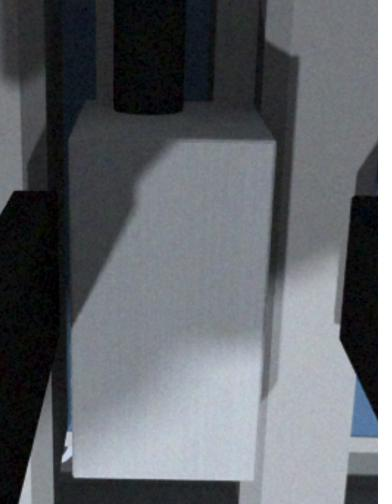

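Emit:
execute_actions --actions '[[[0,0,0,0,0,0,0,-0.2,-1,-1,0.00065,-0.00015,0,0.00043,-0.00012,0,-0.00006,-0.2,-1,-1],[0,0,0,0,0,0,0,-0.2,-1,-1,0.00129,-0.0003,0,0.00086,-0.00024,0,-0.00011,-0.2,-1,-1]],[[0,0,0,0,0,0,0,-0.2,-1,-1,0.00065,-0.00015,0,0.00043,-0.00012,0,-0.00006,-0.2,-1,-1],[0,0,0,0,0,0,0,-0.2,-1,-1,0.00129,-0.0003,0,0.00086,-0.00024,0,-0.00011,-0.2,-1,-1]],[[0,0,0,0,0,0,0,-0.2,-1,-1,0.00065,-0.00015,0,0.00043,-0.00012,0,-0.00006,-0.2,-1,-1],[0,0,0,0,0,0,0,-0.2,-1,-1,0.00129,-0.0003,0,0.00086,-0.00024,0,-0.00011,-0.2,-1,-1]],[[0,0,0,0,0,0,0,-0.2,-1,-1,0.00065,-0.00015,0,0.00043,-0.00012,0,-0.00006,-0.2,-1,-1],[0,0,0,0,0,0,0,-0.2,-1,-1,0.00129,-0.0003,0,0.00086,-0.00024,0,-0.00011,-0.2,-1,-1]]]' --cameras '[]'

Scene clock: 515.27 s.
left_arm: end_effector_position=(+0.3623, +0.1518, +0.2460) position_measured=154 object_status=3 end_effector_quat_wxyz=(+0.001, +0.882, -0.472, +0.001) | right_arm: end_effector_position=(+0.5374, +0.3089, +0.1022) position_measured=154 object_status=3 end_effector_quat_wxyz=(+0.000, +0.706, +0.708, -0.001)
Joint positions: left_arm=[-2.5 0.399 0 -0.499 2.002 -0.003 -0.188] | right_arm=[-1.919 0.523 -0.002 0.344 2.262 0 -2.622]
Joint torques (N m): left_arm=[24.56 0.86 0.49 -15.29 2.63 0.9 -0.21] | right_arm=[24.92 -0.97 1.07 -40.82 2.9 0.69 -0.27]
External joint torques (N m): left_arm=[0.11 0.83 0.88 -0.29 0.06 0.22 -0.21] | right_arm=[2.03 -1.1 0.61 1.34 0.34 -0.05 -0.27]
External joint torques at the end of the 1st action: left_arm=[0.19 0.74 0.84 -0.34 0.07 0.21 -0.2] | right_arm=[1.83 -0.89 0.72 1.41 0.07 0.03 -0.2]
External joint torques at the end of the 2nd action: left_arm=[0.25 0.92 1 -0.44 0.07 0.23 -0.18] | right_arm=[1.85 -0.75 0.75 1.42 -0.07 0.02 -0.21]
External joint torques at the end of the 3rd action: left_arm=[0.09 0.85 0.87 -0.32 0.06 0.22 -0.2] | right_arm=[1.89 -0.77 0.75 1.06 -0.04 0.02 -0.26]
Flange force (N): left_arm=[-1.9 0.3 -0.3] | right_arm=[4.5 10.9 1.2]
Flange force at the end of the 1st action (N): left_arm=[-1.8 0.3 -0.5] | right_arm=[4.8 10.4 0.9]
Flange force at the end of the 2nd action (N): left_arm=[-2.3 0.3 -0.7] | right_arm=[5.1 10.6 0.6]
Flange force at the end of the 3rd action (N): left_arm=[-2.0 0.4 -0.3] | right_arm=[4.5 9.9 0.1]
Joint targets: left_arm=[-2.501 0.400 0.000 -0.500 2.001 0.000 -0.191] | right_arm=[-1.917 0.522 0.000 0.346 2.263 0.000 -2.626]
Step readings (joint positions of left_arm | right_arm; steps 1 to 15: 1st action; 16 to 30: 2nd action; 31 to 45: 3rd action; 46 to 60: 4th action):
0: [-2.500 0.399 0.000 -0.499 2.002 -0.003 -0.188] | [-1.927 0.525 -0.002 0.339 2.262 0.000 -2.622]
1: [-2.500 0.399 0.000 -0.499 2.002 -0.003 -0.188] | [-1.927 0.525 -0.002 0.339 2.262 0.000 -2.622]
2: [-2.500 0.399 0.000 -0.499 2.002 -0.003 -0.188] | [-1.927 0.525 -0.002 0.339 2.262 0.000 -2.622]
4: [-2.500 0.399 0.000 -0.499 2.002 -0.003 -0.188] | [-1.926 0.525 -0.002 0.340 2.262 0.000 -2.622]
8: [-2.500 0.399 0.000 -0.499 2.002 -0.003 -0.188] | [-1.925 0.525 -0.002 0.340 2.262 0.000 -2.622]
15: [-2.500 0.399 0.000 -0.499 2.002 -0.003 -0.188] | [-1.925 0.525 -0.002 0.340 2.262 0.000 -2.622]
16: [-2.500 0.399 0.000 -0.499 2.002 -0.003 -0.188] | [-1.925 0.525 -0.002 0.340 2.262 0.000 -2.622]
17: [-2.500 0.399 0.000 -0.499 2.002 -0.003 -0.188] | [-1.925 0.525 -0.002 0.340 2.262 0.000 -2.622]
19: [-2.500 0.399 0.000 -0.499 2.002 -0.003 -0.188] | [-1.924 0.524 -0.002 0.341 2.262 0.000 -2.622]
23: [-2.500 0.399 0.000 -0.499 2.002 -0.003 -0.188] | [-1.923 0.524 -0.002 0.341 2.262 0.000 -2.622]
30: [-2.500 0.399 0.000 -0.499 2.002 -0.003 -0.188] | [-1.923 0.524 -0.002 0.342 2.262 0.000 -2.622]
31: [-2.500 0.399 0.000 -0.499 2.002 -0.003 -0.188] | [-1.923 0.524 -0.002 0.342 2.262 0.000 -2.622]
32: [-2.500 0.399 0.000 -0.499 2.002 -0.003 -0.188] | [-1.923 0.524 -0.002 0.342 2.262 0.000 -2.622]
34: [-2.500 0.399 0.000 -0.499 2.002 -0.003 -0.188] | [-1.922 0.524 -0.002 0.342 2.262 0.000 -2.622]
38: [-2.500 0.399 0.000 -0.499 2.002 -0.003 -0.188] | [-1.921 0.524 -0.002 0.343 2.262 0.000 -2.622]
45: [-2.500 0.399 0.000 -0.499 2.002 -0.003 -0.188] | [-1.921 0.524 -0.002 0.343 2.262 0.000 -2.622]
46: [-2.500 0.399 0.000 -0.499 2.002 -0.003 -0.188] | [-1.921 0.524 -0.002 0.343 2.262 0.000 -2.622]
47: [-2.500 0.399 0.000 -0.499 2.002 -0.003 -0.188] | [-1.921 0.524 -0.002 0.343 2.262 0.000 -2.622]
49: [-2.500 0.399 0.000 -0.499 2.002 -0.003 -0.188] | [-1.920 0.523 -0.002 0.344 2.262 0.000 -2.622]
53: [-2.500 0.399 0.000 -0.499 2.002 -0.003 -0.188] | [-1.919 0.523 -0.002 0.344 2.262 0.000 -2.622]
60: [-2.500 0.399 0.000 -0.499 2.002 -0.003 -0.188] | [-1.919 0.523 -0.002 0.344 2.262 0.000 -2.622]

Emit:
execute_actions --actions '[[[0,0,0,0,0,0,0,-0.2,-1,-1,0.00065,-0.00015,0,0.00043,-0.00012,0,-0.00006,-0.2,-1,-1],[0,0,0,0,0,0,0,-0.2,-1,-1,0.00129,-0.0003,0,0.00086,-0.00024,0,-0.00011,-0.2,-1,-1]],[[0,0,0,0,0,0,0,-0.2,-1,-1,0.00065,-0.00015,0,0.00043,-0.00012,0,-0.00006,-0.2,-1,-1],[0,0,0,0,0,0,0,-0.2,-1,-1,0.00129,-0.0003,0,0.00086,-0.00024,0,-0.00011,-0.2,-1,-1]]]' --cameras '["cam_right_wrist"]'

Emit:
zoom_image --camera "cam_right_wrist" --region '[380, 100, 560, 370]'

Scene clock: 523.10 s.
left_arm: end_effector_position=(+0.3622, +0.1518, +0.2460) position_measured=154 object_status=3 end_effector_quat_wxyz=(+0.001, +0.882, -0.472, +0.001) | right_arm: end_effector_position=(+0.5375, +0.3091, +0.1018) position_measured=154 object_status=3 end_effector_quat_wxyz=(+0.000, +0.706, +0.708, -0.002)
Joint positions: left_arm=[-2.5 0.399 0 -0.499 2.002 -0.003 -0.188] | right_arm=[-1.916 0.523 -0.001 0.347 2.259 0 -2.623]
Joint torques (N m): left_arm=[24.54 0.85 0.42 -15.27 2.62 0.9 -0.22] | right_arm=[25.63 -1.43 0.77 -40.79 3.17 0.52 -0.25]
External joint torques (N m): left_arm=[0.26 0.87 0.87 -0.48 0.07 0.23 -0.22] | right_arm=[2.75 -1.55 0.32 1.5 0.62 -0.21 -0.25]
External joint torques at the end of the 1st action: left_arm=[0.14 0.87 0.92 -0.36 0.07 0.23 -0.21] | right_arm=[2.57 -1.08 0.79 1.51 0.47 -0.12 -0.26]
Flange force (N): left_arm=[-2.0 0.5 -0.7] | right_arm=[5.5 13.8 1.5]
Flange force at the end of the 1st action (N): left_arm=[-2.0 0.4 -0.4] | right_arm=[5.9 13.0 1.3]
Joint targets: left_arm=[-2.501 0.400 0.000 -0.500 2.001 0.000 -0.191] | right_arm=[-1.913 0.521 0.000 0.349 2.262 0.000 -2.627]
Step readings (joint positions of left_arm | right_arm; steps 1 to 15: 1st action; 16 to 30: 2nd action):
0: [-2.500 0.399 0.000 -0.499 2.002 -0.003 -0.188] | [-1.919 0.523 -0.002 0.344 2.262 0.000 -2.623]
1: [-2.500 0.399 0.000 -0.499 2.002 -0.003 -0.188] | [-1.919 0.523 -0.002 0.344 2.262 0.000 -2.623]
2: [-2.500 0.399 0.000 -0.499 2.002 -0.003 -0.188] | [-1.919 0.523 -0.002 0.344 2.262 0.000 -2.623]
4: [-2.500 0.399 0.000 -0.499 2.002 -0.003 -0.188] | [-1.919 0.523 -0.002 0.345 2.261 0.000 -2.623]
8: [-2.500 0.399 0.000 -0.499 2.002 -0.003 -0.188] | [-1.918 0.523 -0.002 0.345 2.261 0.000 -2.623]
15: [-2.500 0.399 0.000 -0.499 2.002 -0.003 -0.188] | [-1.918 0.523 -0.001 0.345 2.261 0.000 -2.623]
16: [-2.500 0.399 0.000 -0.499 2.002 -0.003 -0.188] | [-1.918 0.523 -0.001 0.345 2.261 0.000 -2.623]
17: [-2.500 0.399 0.000 -0.499 2.002 -0.003 -0.188] | [-1.918 0.523 -0.001 0.346 2.261 0.000 -2.623]
19: [-2.500 0.399 0.000 -0.499 2.002 -0.003 -0.188] | [-1.917 0.523 -0.001 0.346 2.260 0.000 -2.623]
23: [-2.500 0.399 0.000 -0.499 2.002 -0.003 -0.188] | [-1.916 0.523 -0.001 0.347 2.259 0.000 -2.623]
30: [-2.500 0.399 0.000 -0.499 2.002 -0.003 -0.188] | [-1.916 0.523 -0.001 0.347 2.259 0.000 -2.623]
cam_right_wrist: T_world_to_cam=[[0.999727, 0.0208471, -0.0105355, -0.533254], [0.0232121, -0.937014, 0.348519, 0.245836], [-0.00260631, -0.348668, -0.937243, 0.340067], [0, 0, 0, 1]] pos_world=[0.528288, 0.360039, 0.227429]

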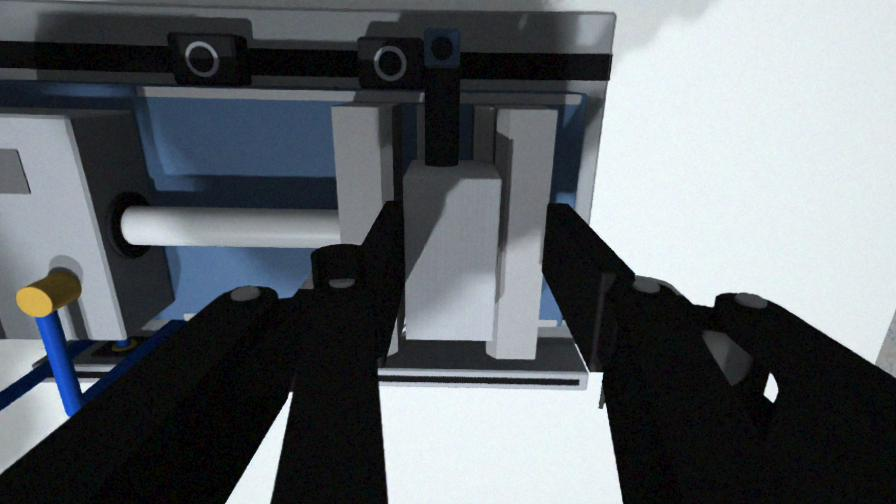

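Scaled by 1.867 (camera's finer frame: 1280x720).

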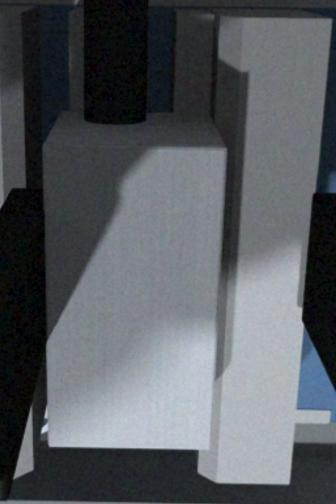

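Emit:
move --pt "0 0 0 0 0 0 0 -0.2 -1 -1 0 0.00306 0 0 0 0 0.00113 -0.2 -1 -1" --pt "0 0 0 0 0 0 0 -0.2 -1 -1 -0.01108 0.00433 0 -0.0074 0.00203 0 0.00159 -0.2 -1 -1" --pt "0 0 0 0 0 0 0 -0.2 -1 -1 0.0167 0.00433 0 -0.05559 -0.03993 0 0.00159 -0.2 -1 -1" --pt "0 0 0 0 0 0 0 -0.2 -1 -1 0.05587 -0.01559 0 -0.02862 -0.04666 0 -0.00542 -0.2 -1 -1" --speed '[0.01,0.015,0.08,0.08]' --cameras '["cam_right_wrist"]'

Emit:
zoom_image --camera "cam_right_wrist" --region '[360, 80, 540, 290]'

Scene clock: 554.87 s.
left_arm: end_effector_position=(+0.3622, +0.1518, +0.2460) position_measured=154 object_status=3 end_effector_quat_wxyz=(+0.001, +0.882, -0.472, +0.001) | right_arm: end_effector_position=(+0.5558, +0.3004, +0.1607) position_measured=154 object_status=3 end_effector_quat_wxyz=(+0.001, +0.707, +0.707, +0.002)
Joint positions: left_arm=[-2.5 0.399 0 -0.499 2.002 -0.003 -0.188] | right_arm=[-1.823 0.497 -0.001 0.301 2.128 0 -2.646]
Joint velocities: left_arm=[within noise] | right_arm=[0 0.001 0.001 0.001 -0.001 0 -0.006]
Joint torques (N m): left_arm=[24.57 0.83 0.43 -15.25 2.63 0.9 -0.21] | right_arm=[25.75 -0.7 1.13 -40.73 2.28 0.82 -0.25]
External joint torques (N m): left_arm=[0.2 0.79 0.81 -0.38 0.07 0.22 -0.21] | right_arm=[1.66 -0.76 0.77 1.41 -0.31 0.01 -0.25]
Flange force (N): left_arm=[-1.8 0.3 -0.5] | right_arm=[4.9 10.8 -1.1]
Joint targets: left_arm=[-2.501 0.400 0.000 -0.500 2.001 0.000 -0.191] | right_arm=[-1.822 0.495 0.000 0.302 2.124 0.000 -2.651]
move: done
cam_right_wrist: T_world_to_cam=[[0.999851, 0.0169049, -0.00349728, -0.550774], [0.0170738, -0.938489, 0.344887, 0.221147], [0.00254814, -0.344896, -0.938638, 0.388558], [0, 0, 0, 1]] pos_world=[0.545926, 0.350867, 0.286518]

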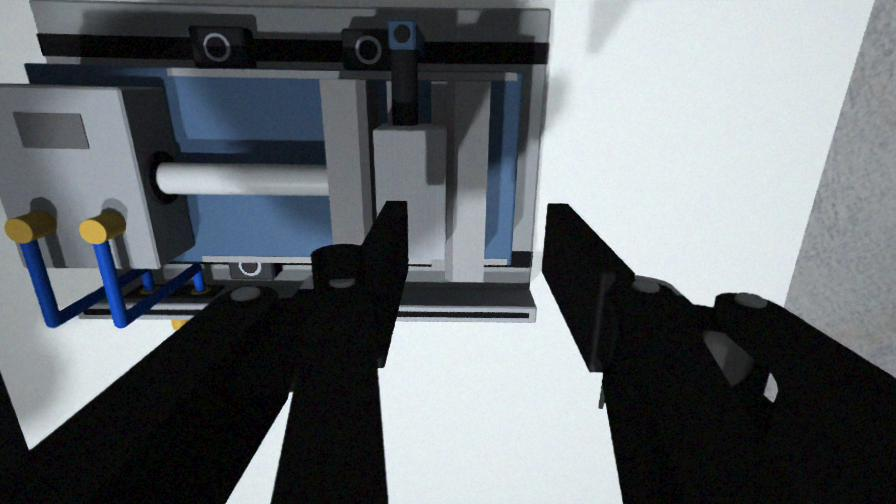

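Scaled by 2.400 (camera's finer frame: 1280x720).

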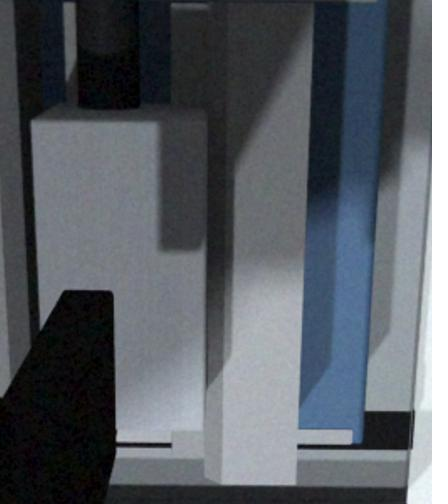

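Emit:
zoom_image --camera "cam_right_wrist" --region '[365, 95, 465, 151]'

Emit:
zoom_image --camera "cam_right_wrist" --region '[400, 210, 500, 290]'

Scaled by 5.040 (camera's finer frame: 1280x720).

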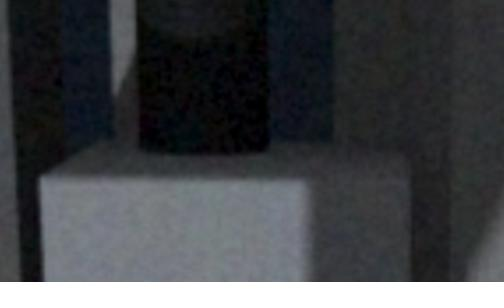

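Scaled by 5.040 (camera's finer frame: 1280x720).

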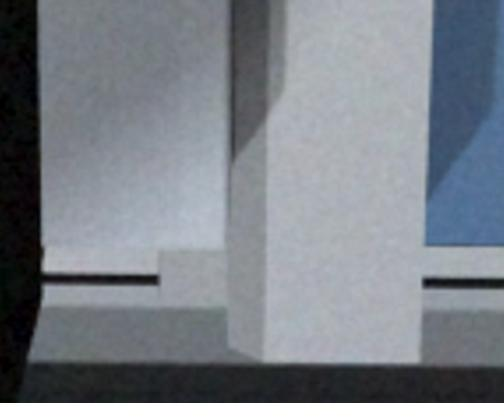

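Emit:
zoom_image --camera "cam_right_wrist" --region '[370, 110, 450, 140]'

Scaled by 6.300 (camera's finer frame: 1280x720).

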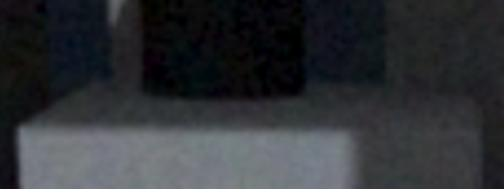

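Emit:
move --pt "0 0 0 0 0 0 0 -0.2 -1 -1 -0.12095 -0.03648 0 -0.08529 0.01969 0 -0.01341 -1 -1 -1" --pt "0 0 0 0 0 0 0 -0.2 -1 -1 -0.15195 -0.03648 0 -0.0392 0.06227 0 -0.01341 -1 -1 -1" --pt "0 0 0 0 0 0 0 -0.2 -1 -1 -0.1402 -0.02561 0 -0.03115 0.06022 0 -0.00941 -1 -1 -1" --speed '[0.15,0.08,0.02]' --cameras '["cam_right_wrist"]'

Scene clock: 583.47 s.
left_arm: end_effector_position=(+0.3622, +0.1518, +0.2460) position_measured=154 object_status=3 end_effector_quat_wxyz=(+0.001, +0.882, -0.472, +0.001) | right_arm: end_effector_position=(+0.5278, +0.2554, +0.1051) position_measured=230 object_status=3 end_effector_quat_wxyz=(+0.000, +0.705, +0.710, -0.001)
Joint positions: left_arm=[-2.5 0.399 0 -0.499 2.002 -0.003 -0.188] | right_arm=[-2.052 0.452 -0.001 0.25 2.3 0 -2.698]
Joint velocities: left_arm=[within noise] | right_arm=[0 0 0 -0.001 0 -0.001 0.008]
Joint torques (N m): left_arm=[24.57 0.81 0.44 -15.25 2.63 0.91 -0.18] | right_arm=[24.24 0.15 1.04 -37.68 2.5 0.74 0.19]
External joint torques (N m): left_arm=[0.12 0.82 0.88 -0.26 0.06 0.23 -0.18] | right_arm=[1.66 0.15 0.77 1.36 -0.07 0.03 0.19]
Flange force (N): left_arm=[-1.9 0.1 -0.3] | right_arm=[5.2 8.7 0.7]
Joint targets: left_arm=[-2.501 0.400 0.000 -0.500 2.001 0.000 -0.191] | right_arm=[-2.051 0.453 0.000 0.251 2.302 0.000 -2.693]
move: done
cam_right_wrist: T_world_to_cam=[[0.999665, 0.0243176, -0.0088927, -0.523426], [0.0258923, -0.937342, 0.347447, 0.193347], [0.000113579, -0.347561, -0.937657, 0.322781], [0, 0, 0, 1]] pos_world=[0.518208, 0.306147, 0.230826]

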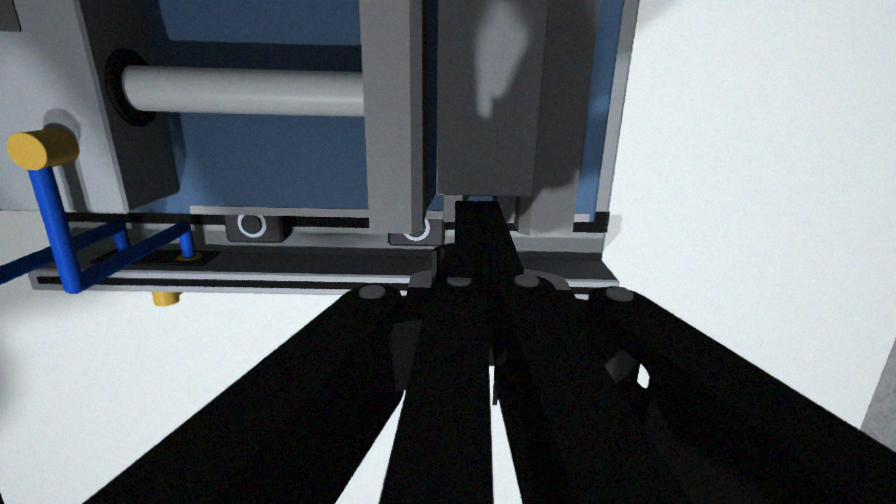

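Emit:
execute_actions --actions '[[[0,0,0,0,0,0,0,-0.2,-1,-1,0.00052,0.00047,0,0.00036,-0.00009,0,0.00017,-1,-1,-1],[0,0,0,0,0,0,0,-0.2,-1,-1,0.00104,0.00094,0,0.00071,-0.00018,0,0.00034,-1,-1,-1]],[[0,0,0,0,0,0,0,-0.2,-1,-1,0.00052,0.00047,0,0.00036,-0.00009,0,0.00017,-1,-1,-1],[0,0,0,0,0,0,0,-0.2,-1,-1,0.00104,0.00094,0,0.00071,-0.00018,0,0.00034,-1,-1,-1]],[[0,0,0,0,0,0,0,-0.2,-1,-1,0.00052,0.00047,0,0.00036,-0.00009,0,0.00017,-1,-1,-1],[0,0,0,0,0,0,0,-0.2,-1,-1,0.00104,0.00094,0,0.00071,-0.00018,0,0.00034,-1,-1,-1]],[[0,0,0,0,0,0,0,-0.2,-1,-1,0.00052,0.00047,0,0.00036,-0.00009,0,0.00017,-1,-1,-1],[0,0,0,0,0,0,0,-0.2,-1,-1,0.00104,0.00094,0,0.00071,-0.00018,0,0.00034,-1,-1,-1]]]' --cameras '[]'

Scene clock: 594.47 s.
left_arm: end_effector_position=(+0.3622, +0.1518, +0.2460) position_measured=154 object_status=3 end_effector_quat_wxyz=(+0.001, +0.882, -0.472, +0.001) | right_arm: end_effector_position=(+0.5285, +0.2598, +0.1053) position_measured=230 object_status=3 end_effector_quat_wxyz=(+0.000, +0.705, +0.709, +0.000)
Joint positions: left_arm=[-2.5 0.399 0 -0.499 2.002 -0.003 -0.188] | right_arm=[-2.045 0.458 -0.001 0.254 2.3 0 -2.69]
Joint torques (N m): left_arm=[24.59 0.85 0.48 -15.23 2.63 0.89 -0.23] | right_arm=[24.3 0.18 1.02 -37.84 2.51 0.74 0.04]
External joint torques (N m): left_arm=[0.16 0.87 0.91 -0.29 0.06 0.22 -0.23] | right_arm=[1.82 0.35 0.91 1.12 -0.04 0.03 0.04]
External joint torques at the end of the 1st action: left_arm=[0.15 0.88 0.91 -0.36 0.06 0.23 -0.22] | right_arm=[1.72 -0.03 0.58 1.29 -0.04 0.01 0.14]
External joint torques at the end of the 2nd action: left_arm=[0.14 0.86 0.89 -0.31 0.06 0.22 -0.15] | right_arm=[1.64 0.12 0.74 1.35 -0.08 0.02 0.09]
External joint torques at the end of the 3rd action: left_arm=[0.21 0.82 0.9 -0.34 0.06 0.22 -0.21] | right_arm=[1.71 0.15 0.78 1.18 -0.04 0 0.09]
Flange force (N): left_arm=[-1.9 0.2 -0.4] | right_arm=[5.3 8.7 0.3]
Flange force at the end of the 1st action (N): left_arm=[-2.0 0.4 -0.4] | right_arm=[4.9 8.9 0.7]
Flange force at the end of the 2nd action (N): left_arm=[-2.1 0.2 -0.3] | right_arm=[5.1 8.8 0.7]
Flange force at the end of the 3rd action (N): left_arm=[-1.9 0.2 -0.5] | right_arm=[5.0 8.5 0.5]
Joint targets: left_arm=[-2.501 0.400 0.000 -0.500 2.001 0.000 -0.191] | right_arm=[-2.044 0.460 0.000 0.256 2.299 0.000 -2.687]
Step readings (joint positions of left_arm | right_arm; steps 1 to 15: 1st action; 16 to 30: 2nd action; 31 to 45: 3rd action; 46 to 60: 4th action):
0: [-2.500 0.399 0.000 -0.499 2.002 -0.003 -0.188] | [-2.052 0.452 -0.001 0.250 2.300 0.000 -2.696]
1: [-2.500 0.399 0.000 -0.499 2.002 -0.003 -0.188] | [-2.052 0.452 -0.001 0.250 2.300 0.000 -2.696]
2: [-2.500 0.399 0.000 -0.499 2.002 -0.003 -0.188] | [-2.052 0.452 -0.001 0.250 2.300 0.000 -2.696]
4: [-2.500 0.399 0.000 -0.499 2.002 -0.003 -0.188] | [-2.051 0.453 -0.001 0.250 2.300 0.000 -2.695]
8: [-2.500 0.399 0.000 -0.499 2.002 -0.003 -0.188] | [-2.051 0.453 -0.001 0.251 2.300 0.000 -2.695]
15: [-2.500 0.399 0.000 -0.499 2.002 -0.003 -0.188] | [-2.051 0.453 -0.001 0.251 2.300 0.000 -2.695]
16: [-2.500 0.399 0.000 -0.499 2.002 -0.003 -0.188] | [-2.051 0.453 -0.001 0.251 2.300 0.000 -2.695]
17: [-2.500 0.399 0.000 -0.499 2.002 -0.003 -0.188] | [-2.050 0.454 -0.001 0.251 2.300 0.000 -2.695]
19: [-2.500 0.399 0.000 -0.499 2.002 -0.003 -0.188] | [-2.050 0.454 -0.001 0.252 2.300 0.000 -2.694]
23: [-2.500 0.399 0.000 -0.499 2.002 -0.003 -0.188] | [-2.049 0.455 -0.001 0.252 2.300 0.000 -2.694]
30: [-2.500 0.399 0.000 -0.499 2.002 -0.003 -0.188] | [-2.049 0.455 -0.001 0.252 2.300 0.000 -2.693]
31: [-2.500 0.399 0.000 -0.499 2.002 -0.003 -0.188] | [-2.049 0.455 -0.001 0.252 2.300 0.000 -2.693]
32: [-2.500 0.399 0.000 -0.499 2.002 -0.003 -0.188] | [-2.049 0.455 -0.001 0.252 2.300 0.000 -2.693]
34: [-2.500 0.399 0.000 -0.499 2.002 -0.003 -0.188] | [-2.048 0.456 -0.001 0.253 2.300 0.000 -2.693]
38: [-2.500 0.399 0.000 -0.499 2.002 -0.003 -0.188] | [-2.047 0.456 -0.001 0.253 2.300 0.000 -2.692]
45: [-2.500 0.399 0.000 -0.499 2.002 -0.003 -0.188] | [-2.047 0.456 -0.001 0.253 2.300 0.000 -2.692]
46: [-2.500 0.399 0.000 -0.499 2.002 -0.003 -0.188] | [-2.047 0.457 -0.001 0.253 2.300 0.000 -2.692]
47: [-2.500 0.399 0.000 -0.499 2.002 -0.003 -0.188] | [-2.047 0.457 -0.001 0.253 2.300 0.000 -2.692]
49: [-2.500 0.399 0.000 -0.499 2.002 -0.003 -0.188] | [-2.046 0.457 -0.001 0.254 2.300 0.000 -2.691]
53: [-2.500 0.399 0.000 -0.499 2.002 -0.003 -0.188] | [-2.046 0.458 -0.001 0.254 2.300 0.000 -2.691]
60: [-2.500 0.399 0.000 -0.499 2.002 -0.003 -0.188] | [-2.046 0.458 -0.001 0.254 2.300 0.000 -2.690]

Emit:
move --target '[0,0,0,0,0,0,0,-0.2,-1,-1,0.00104,0.00094,0,0.00071,-0.00018,0,0.00034,-1,-1,-1]' --speed 0.02 --cameras '[]'

Scene clock: 604.47 s.
left_arm: end_effector_position=(+0.3622, +0.1518, +0.2460) position_measured=154 object_status=3 end_effector_quat_wxyz=(+0.001, +0.882, -0.472, +0.001) | right_arm: end_effector_position=(+0.5286, +0.2601, +0.1053) position_measured=230 object_status=3 end_effector_quat_wxyz=(+0.000, +0.705, +0.709, +0.000)
Joint positions: left_arm=[-2.5 0.399 0 -0.499 2.002 -0.003 -0.188] | right_arm=[-2.045 0.458 -0.001 0.255 2.3 0 -2.689]
Joint torques (N m): left_arm=[24.59 0.79 0.47 -15.26 2.63 0.9 -0.22] | right_arm=[24.88 0.82 1.94 -37.57 2.74 0.83 0.18]
External joint torques (N m): left_arm=[0.23 0.83 0.94 -0.37 0.07 0.23 -0.22] | right_arm=[2.35 0.84 1.69 1.51 0.19 0.12 0.18]
Flange force (N): left_arm=[-2.0 0.2 -0.6] | right_arm=[7.7 10.7 1.1]
Joint targets: left_arm=[-2.501 0.400 0.000 -0.500 2.001 0.000 -0.191] | right_arm=[-2.042 0.461 0.000 0.257 2.299 0.000 -2.685]
move: done

Emit:
move --target '[0,0,0,0,0,0,0,-0.2,-1,-1,0.00104,0.00094,0,0.00071,-0.00018,0,0.00034,-1,-1,-1]' --speed 0.02 --cameras '[]'

Scene clock: 607.70 s.
left_arm: end_effector_position=(+0.3622, +0.1518, +0.2460) position_measured=154 object_status=3 end_effector_quat_wxyz=(+0.001, +0.882, -0.472, +0.001) | right_arm: end_effector_position=(+0.5286, +0.2602, +0.1053) position_measured=230 object_status=3 end_effector_quat_wxyz=(+0.000, +0.706, +0.708, +0.000)
Joint positions: left_arm=[-2.5 0.399 0 -0.499 2.002 -0.003 -0.188] | right_arm=[-2.043 0.459 -0.001 0.256 2.298 0 -2.687]
Joint torques (N m): left_arm=[24.58 0.82 0.45 -15.26 2.63 0.9 -0.19] | right_arm=[24.9 1.69 2.27 -37.34 2.9 0.86 0.09]
External joint torques (N m): left_arm=[0.16 0.82 0.88 -0.31 0.06 0.22 -0.19] | right_arm=[2.4 1.84 2.14 1.71 0.35 0.15 0.09]
Flange force (N): left_arm=[-1.9 0.2 -0.4] | right_arm=[9.0 10.6 1.7]
Joint targets: left_arm=[-2.501 0.400 0.000 -0.500 2.001 0.000 -0.191] | right_arm=[-2.040 0.463 0.000 0.258 2.298 0.000 -2.684]
move: done

Emit:
move --target '[0,0,0,0,0,0,0,-0.2,-1,-1,-0.0083,-0.0075,0,-0.0057,0.0015,0,-0.0027,-1,-1,-1]' --speed 0.03 --cameras '[]'

Emit:
move --pt "0 0 0 0 0 0 0 -0.2 -1 -1 0.0135 0 0 -0.0257 -0.0224 0 0 -1 -1 -1" --pt "0 0 0 0 0 0 0 -0.2 -1 -1 0.0300 0 0 -0.0515 -0.0447 0 0 -1 -1 -1" --pt "0 0 0 0 0 0 0 -0.2 -1 -1 0.0300 -0.13 0 -0.13 -0.0447 0 0 -1 -1 -1" --speed '[0.1,0.15,0.3]' --cameras '["cam_high","cam_right_wrist"]'

Scene clock: 611.57 s.
left_arm: end_effector_position=(+0.3622, +0.1518, +0.2460) position_measured=154 object_status=3 end_effector_quat_wxyz=(+0.001, +0.882, -0.472, +0.001) | right_arm: end_effector_position=(+0.5274, +0.2550, +0.1046) position_measured=230 object_status=3 end_effector_quat_wxyz=(+0.000, +0.707, +0.707, -0.002)
Joint positions: left_arm=[-2.5 0.399 0 -0.499 2.002 -0.003 -0.188] | right_arm=[-2.052 0.452 -0.001 0.251 2.298 0 -2.69]
Joint velocities: left_arm=[within noise] | right_arm=[-0.001 0 0.002 0 0.001 -0.001 -0.007]
Joint torques (N m): left_arm=[24.59 0.77 0.51 -15.25 2.65 0.91 -0.19] | right_arm=[23.18 -0.8 1.06 -39.22 2.79 0.75 -0.28]
External joint torques (N m): left_arm=[0.17 0.77 0.94 -0.3 0.07 0.23 -0.19] | right_arm=[0.64 -0.63 0.96 -0.33 0.23 0.04 -0.28]
Flange force (N): left_arm=[-2.0 0.1 -0.4] | right_arm=[0.0 1.5 -0.4]
Joint targets: left_arm=[-2.501 0.400 0.000 -0.500 2.001 0.000 -0.191] | right_arm=[-2.054 0.450 0.000 0.249 2.303 0.000 -2.695]
move: done

Scene clock: 613.83 s.
left_arm: end_effector_position=(+0.3622, +0.1518, +0.2460) position_measured=154 object_status=3 end_effector_quat_wxyz=(+0.001, +0.882, -0.472, +0.001) | right_arm: end_effector_position=(+0.5866, +0.1414, +0.2411) position_measured=230 object_status=3 end_effector_quat_wxyz=(+0.029, +0.776, +0.627, +0.060)
Joint positions: left_arm=[-2.5 0.399 0 -0.499 2.002 -0.003 -0.188] | right_arm=[-2.005 0.239 -0.002 0.037 2.175 0 -2.692]
Joint torques (N m): left_arm=[24.57 0.84 0.42 -15.23 2.64 0.9 -0.18] | right_arm=[26.19 -0.4 1.16 -33.48 2.5 0.88 -0.25]
External joint torques (N m): left_arm=[0.13 0.87 0.88 -0.25 0.07 0.23 -0.18] | right_arm=[1.49 -0.43 1.08 0.54 -0.38 0.03 -0.27]
Flange force (N): left_arm=[-2.0 0.1 -0.3] | right_arm=[3.3 6.9 -2.0]
Joint targets: left_arm=[-2.501 0.400 0.000 -0.500 2.001 0.000 -0.191] | right_arm=[-2.005 0.238 0.000 0.037 2.171 0.000 -2.695]
move: done
cam_right_wrist: T_world_to_cam=[[0.973994, -0.19589, 0.113857, -0.561654], [-0.221247, -0.930616, 0.291554, 0.195131], [0.048845, -0.309162, -0.949754, 0.379649], [0, 0, 0, 1]] pos_world=[0.571675, 0.188943, 0.36763]

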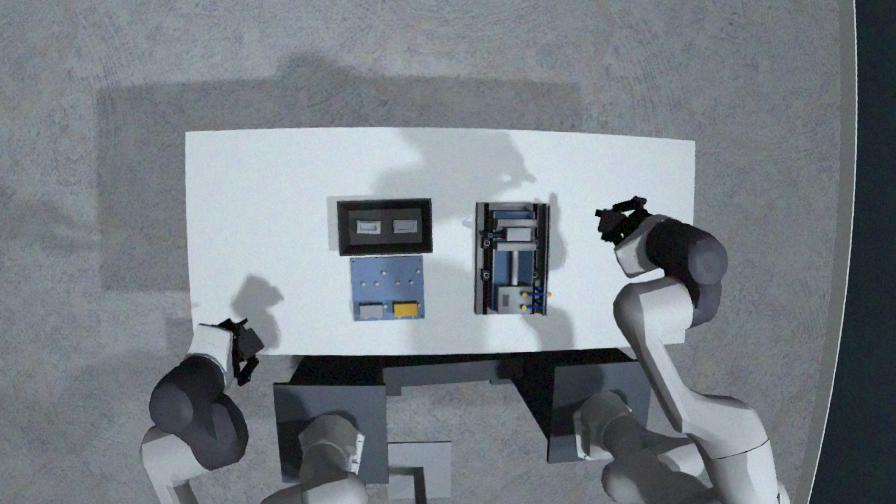

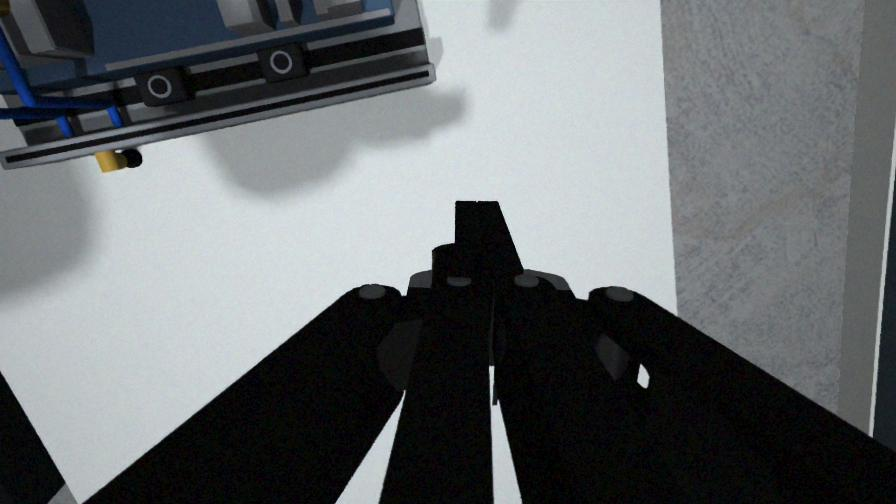

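Emit:
zoom_image --camera "cam_high" --region '[465, 190, 565, 325]'

Emit:
zoom_image --camera "cam_high" --region '[325, 190, 445, 330]'

Scaled by 3.733 (camera's finer frame: 1280x720).

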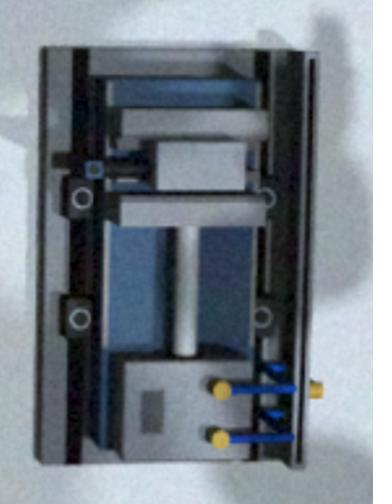

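Scaled by 3.600 (camera's finer frame: 1280x720).

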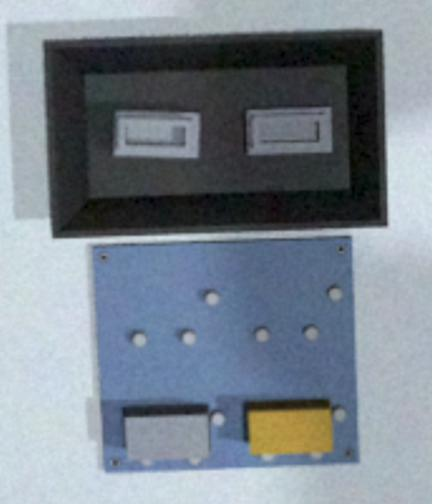

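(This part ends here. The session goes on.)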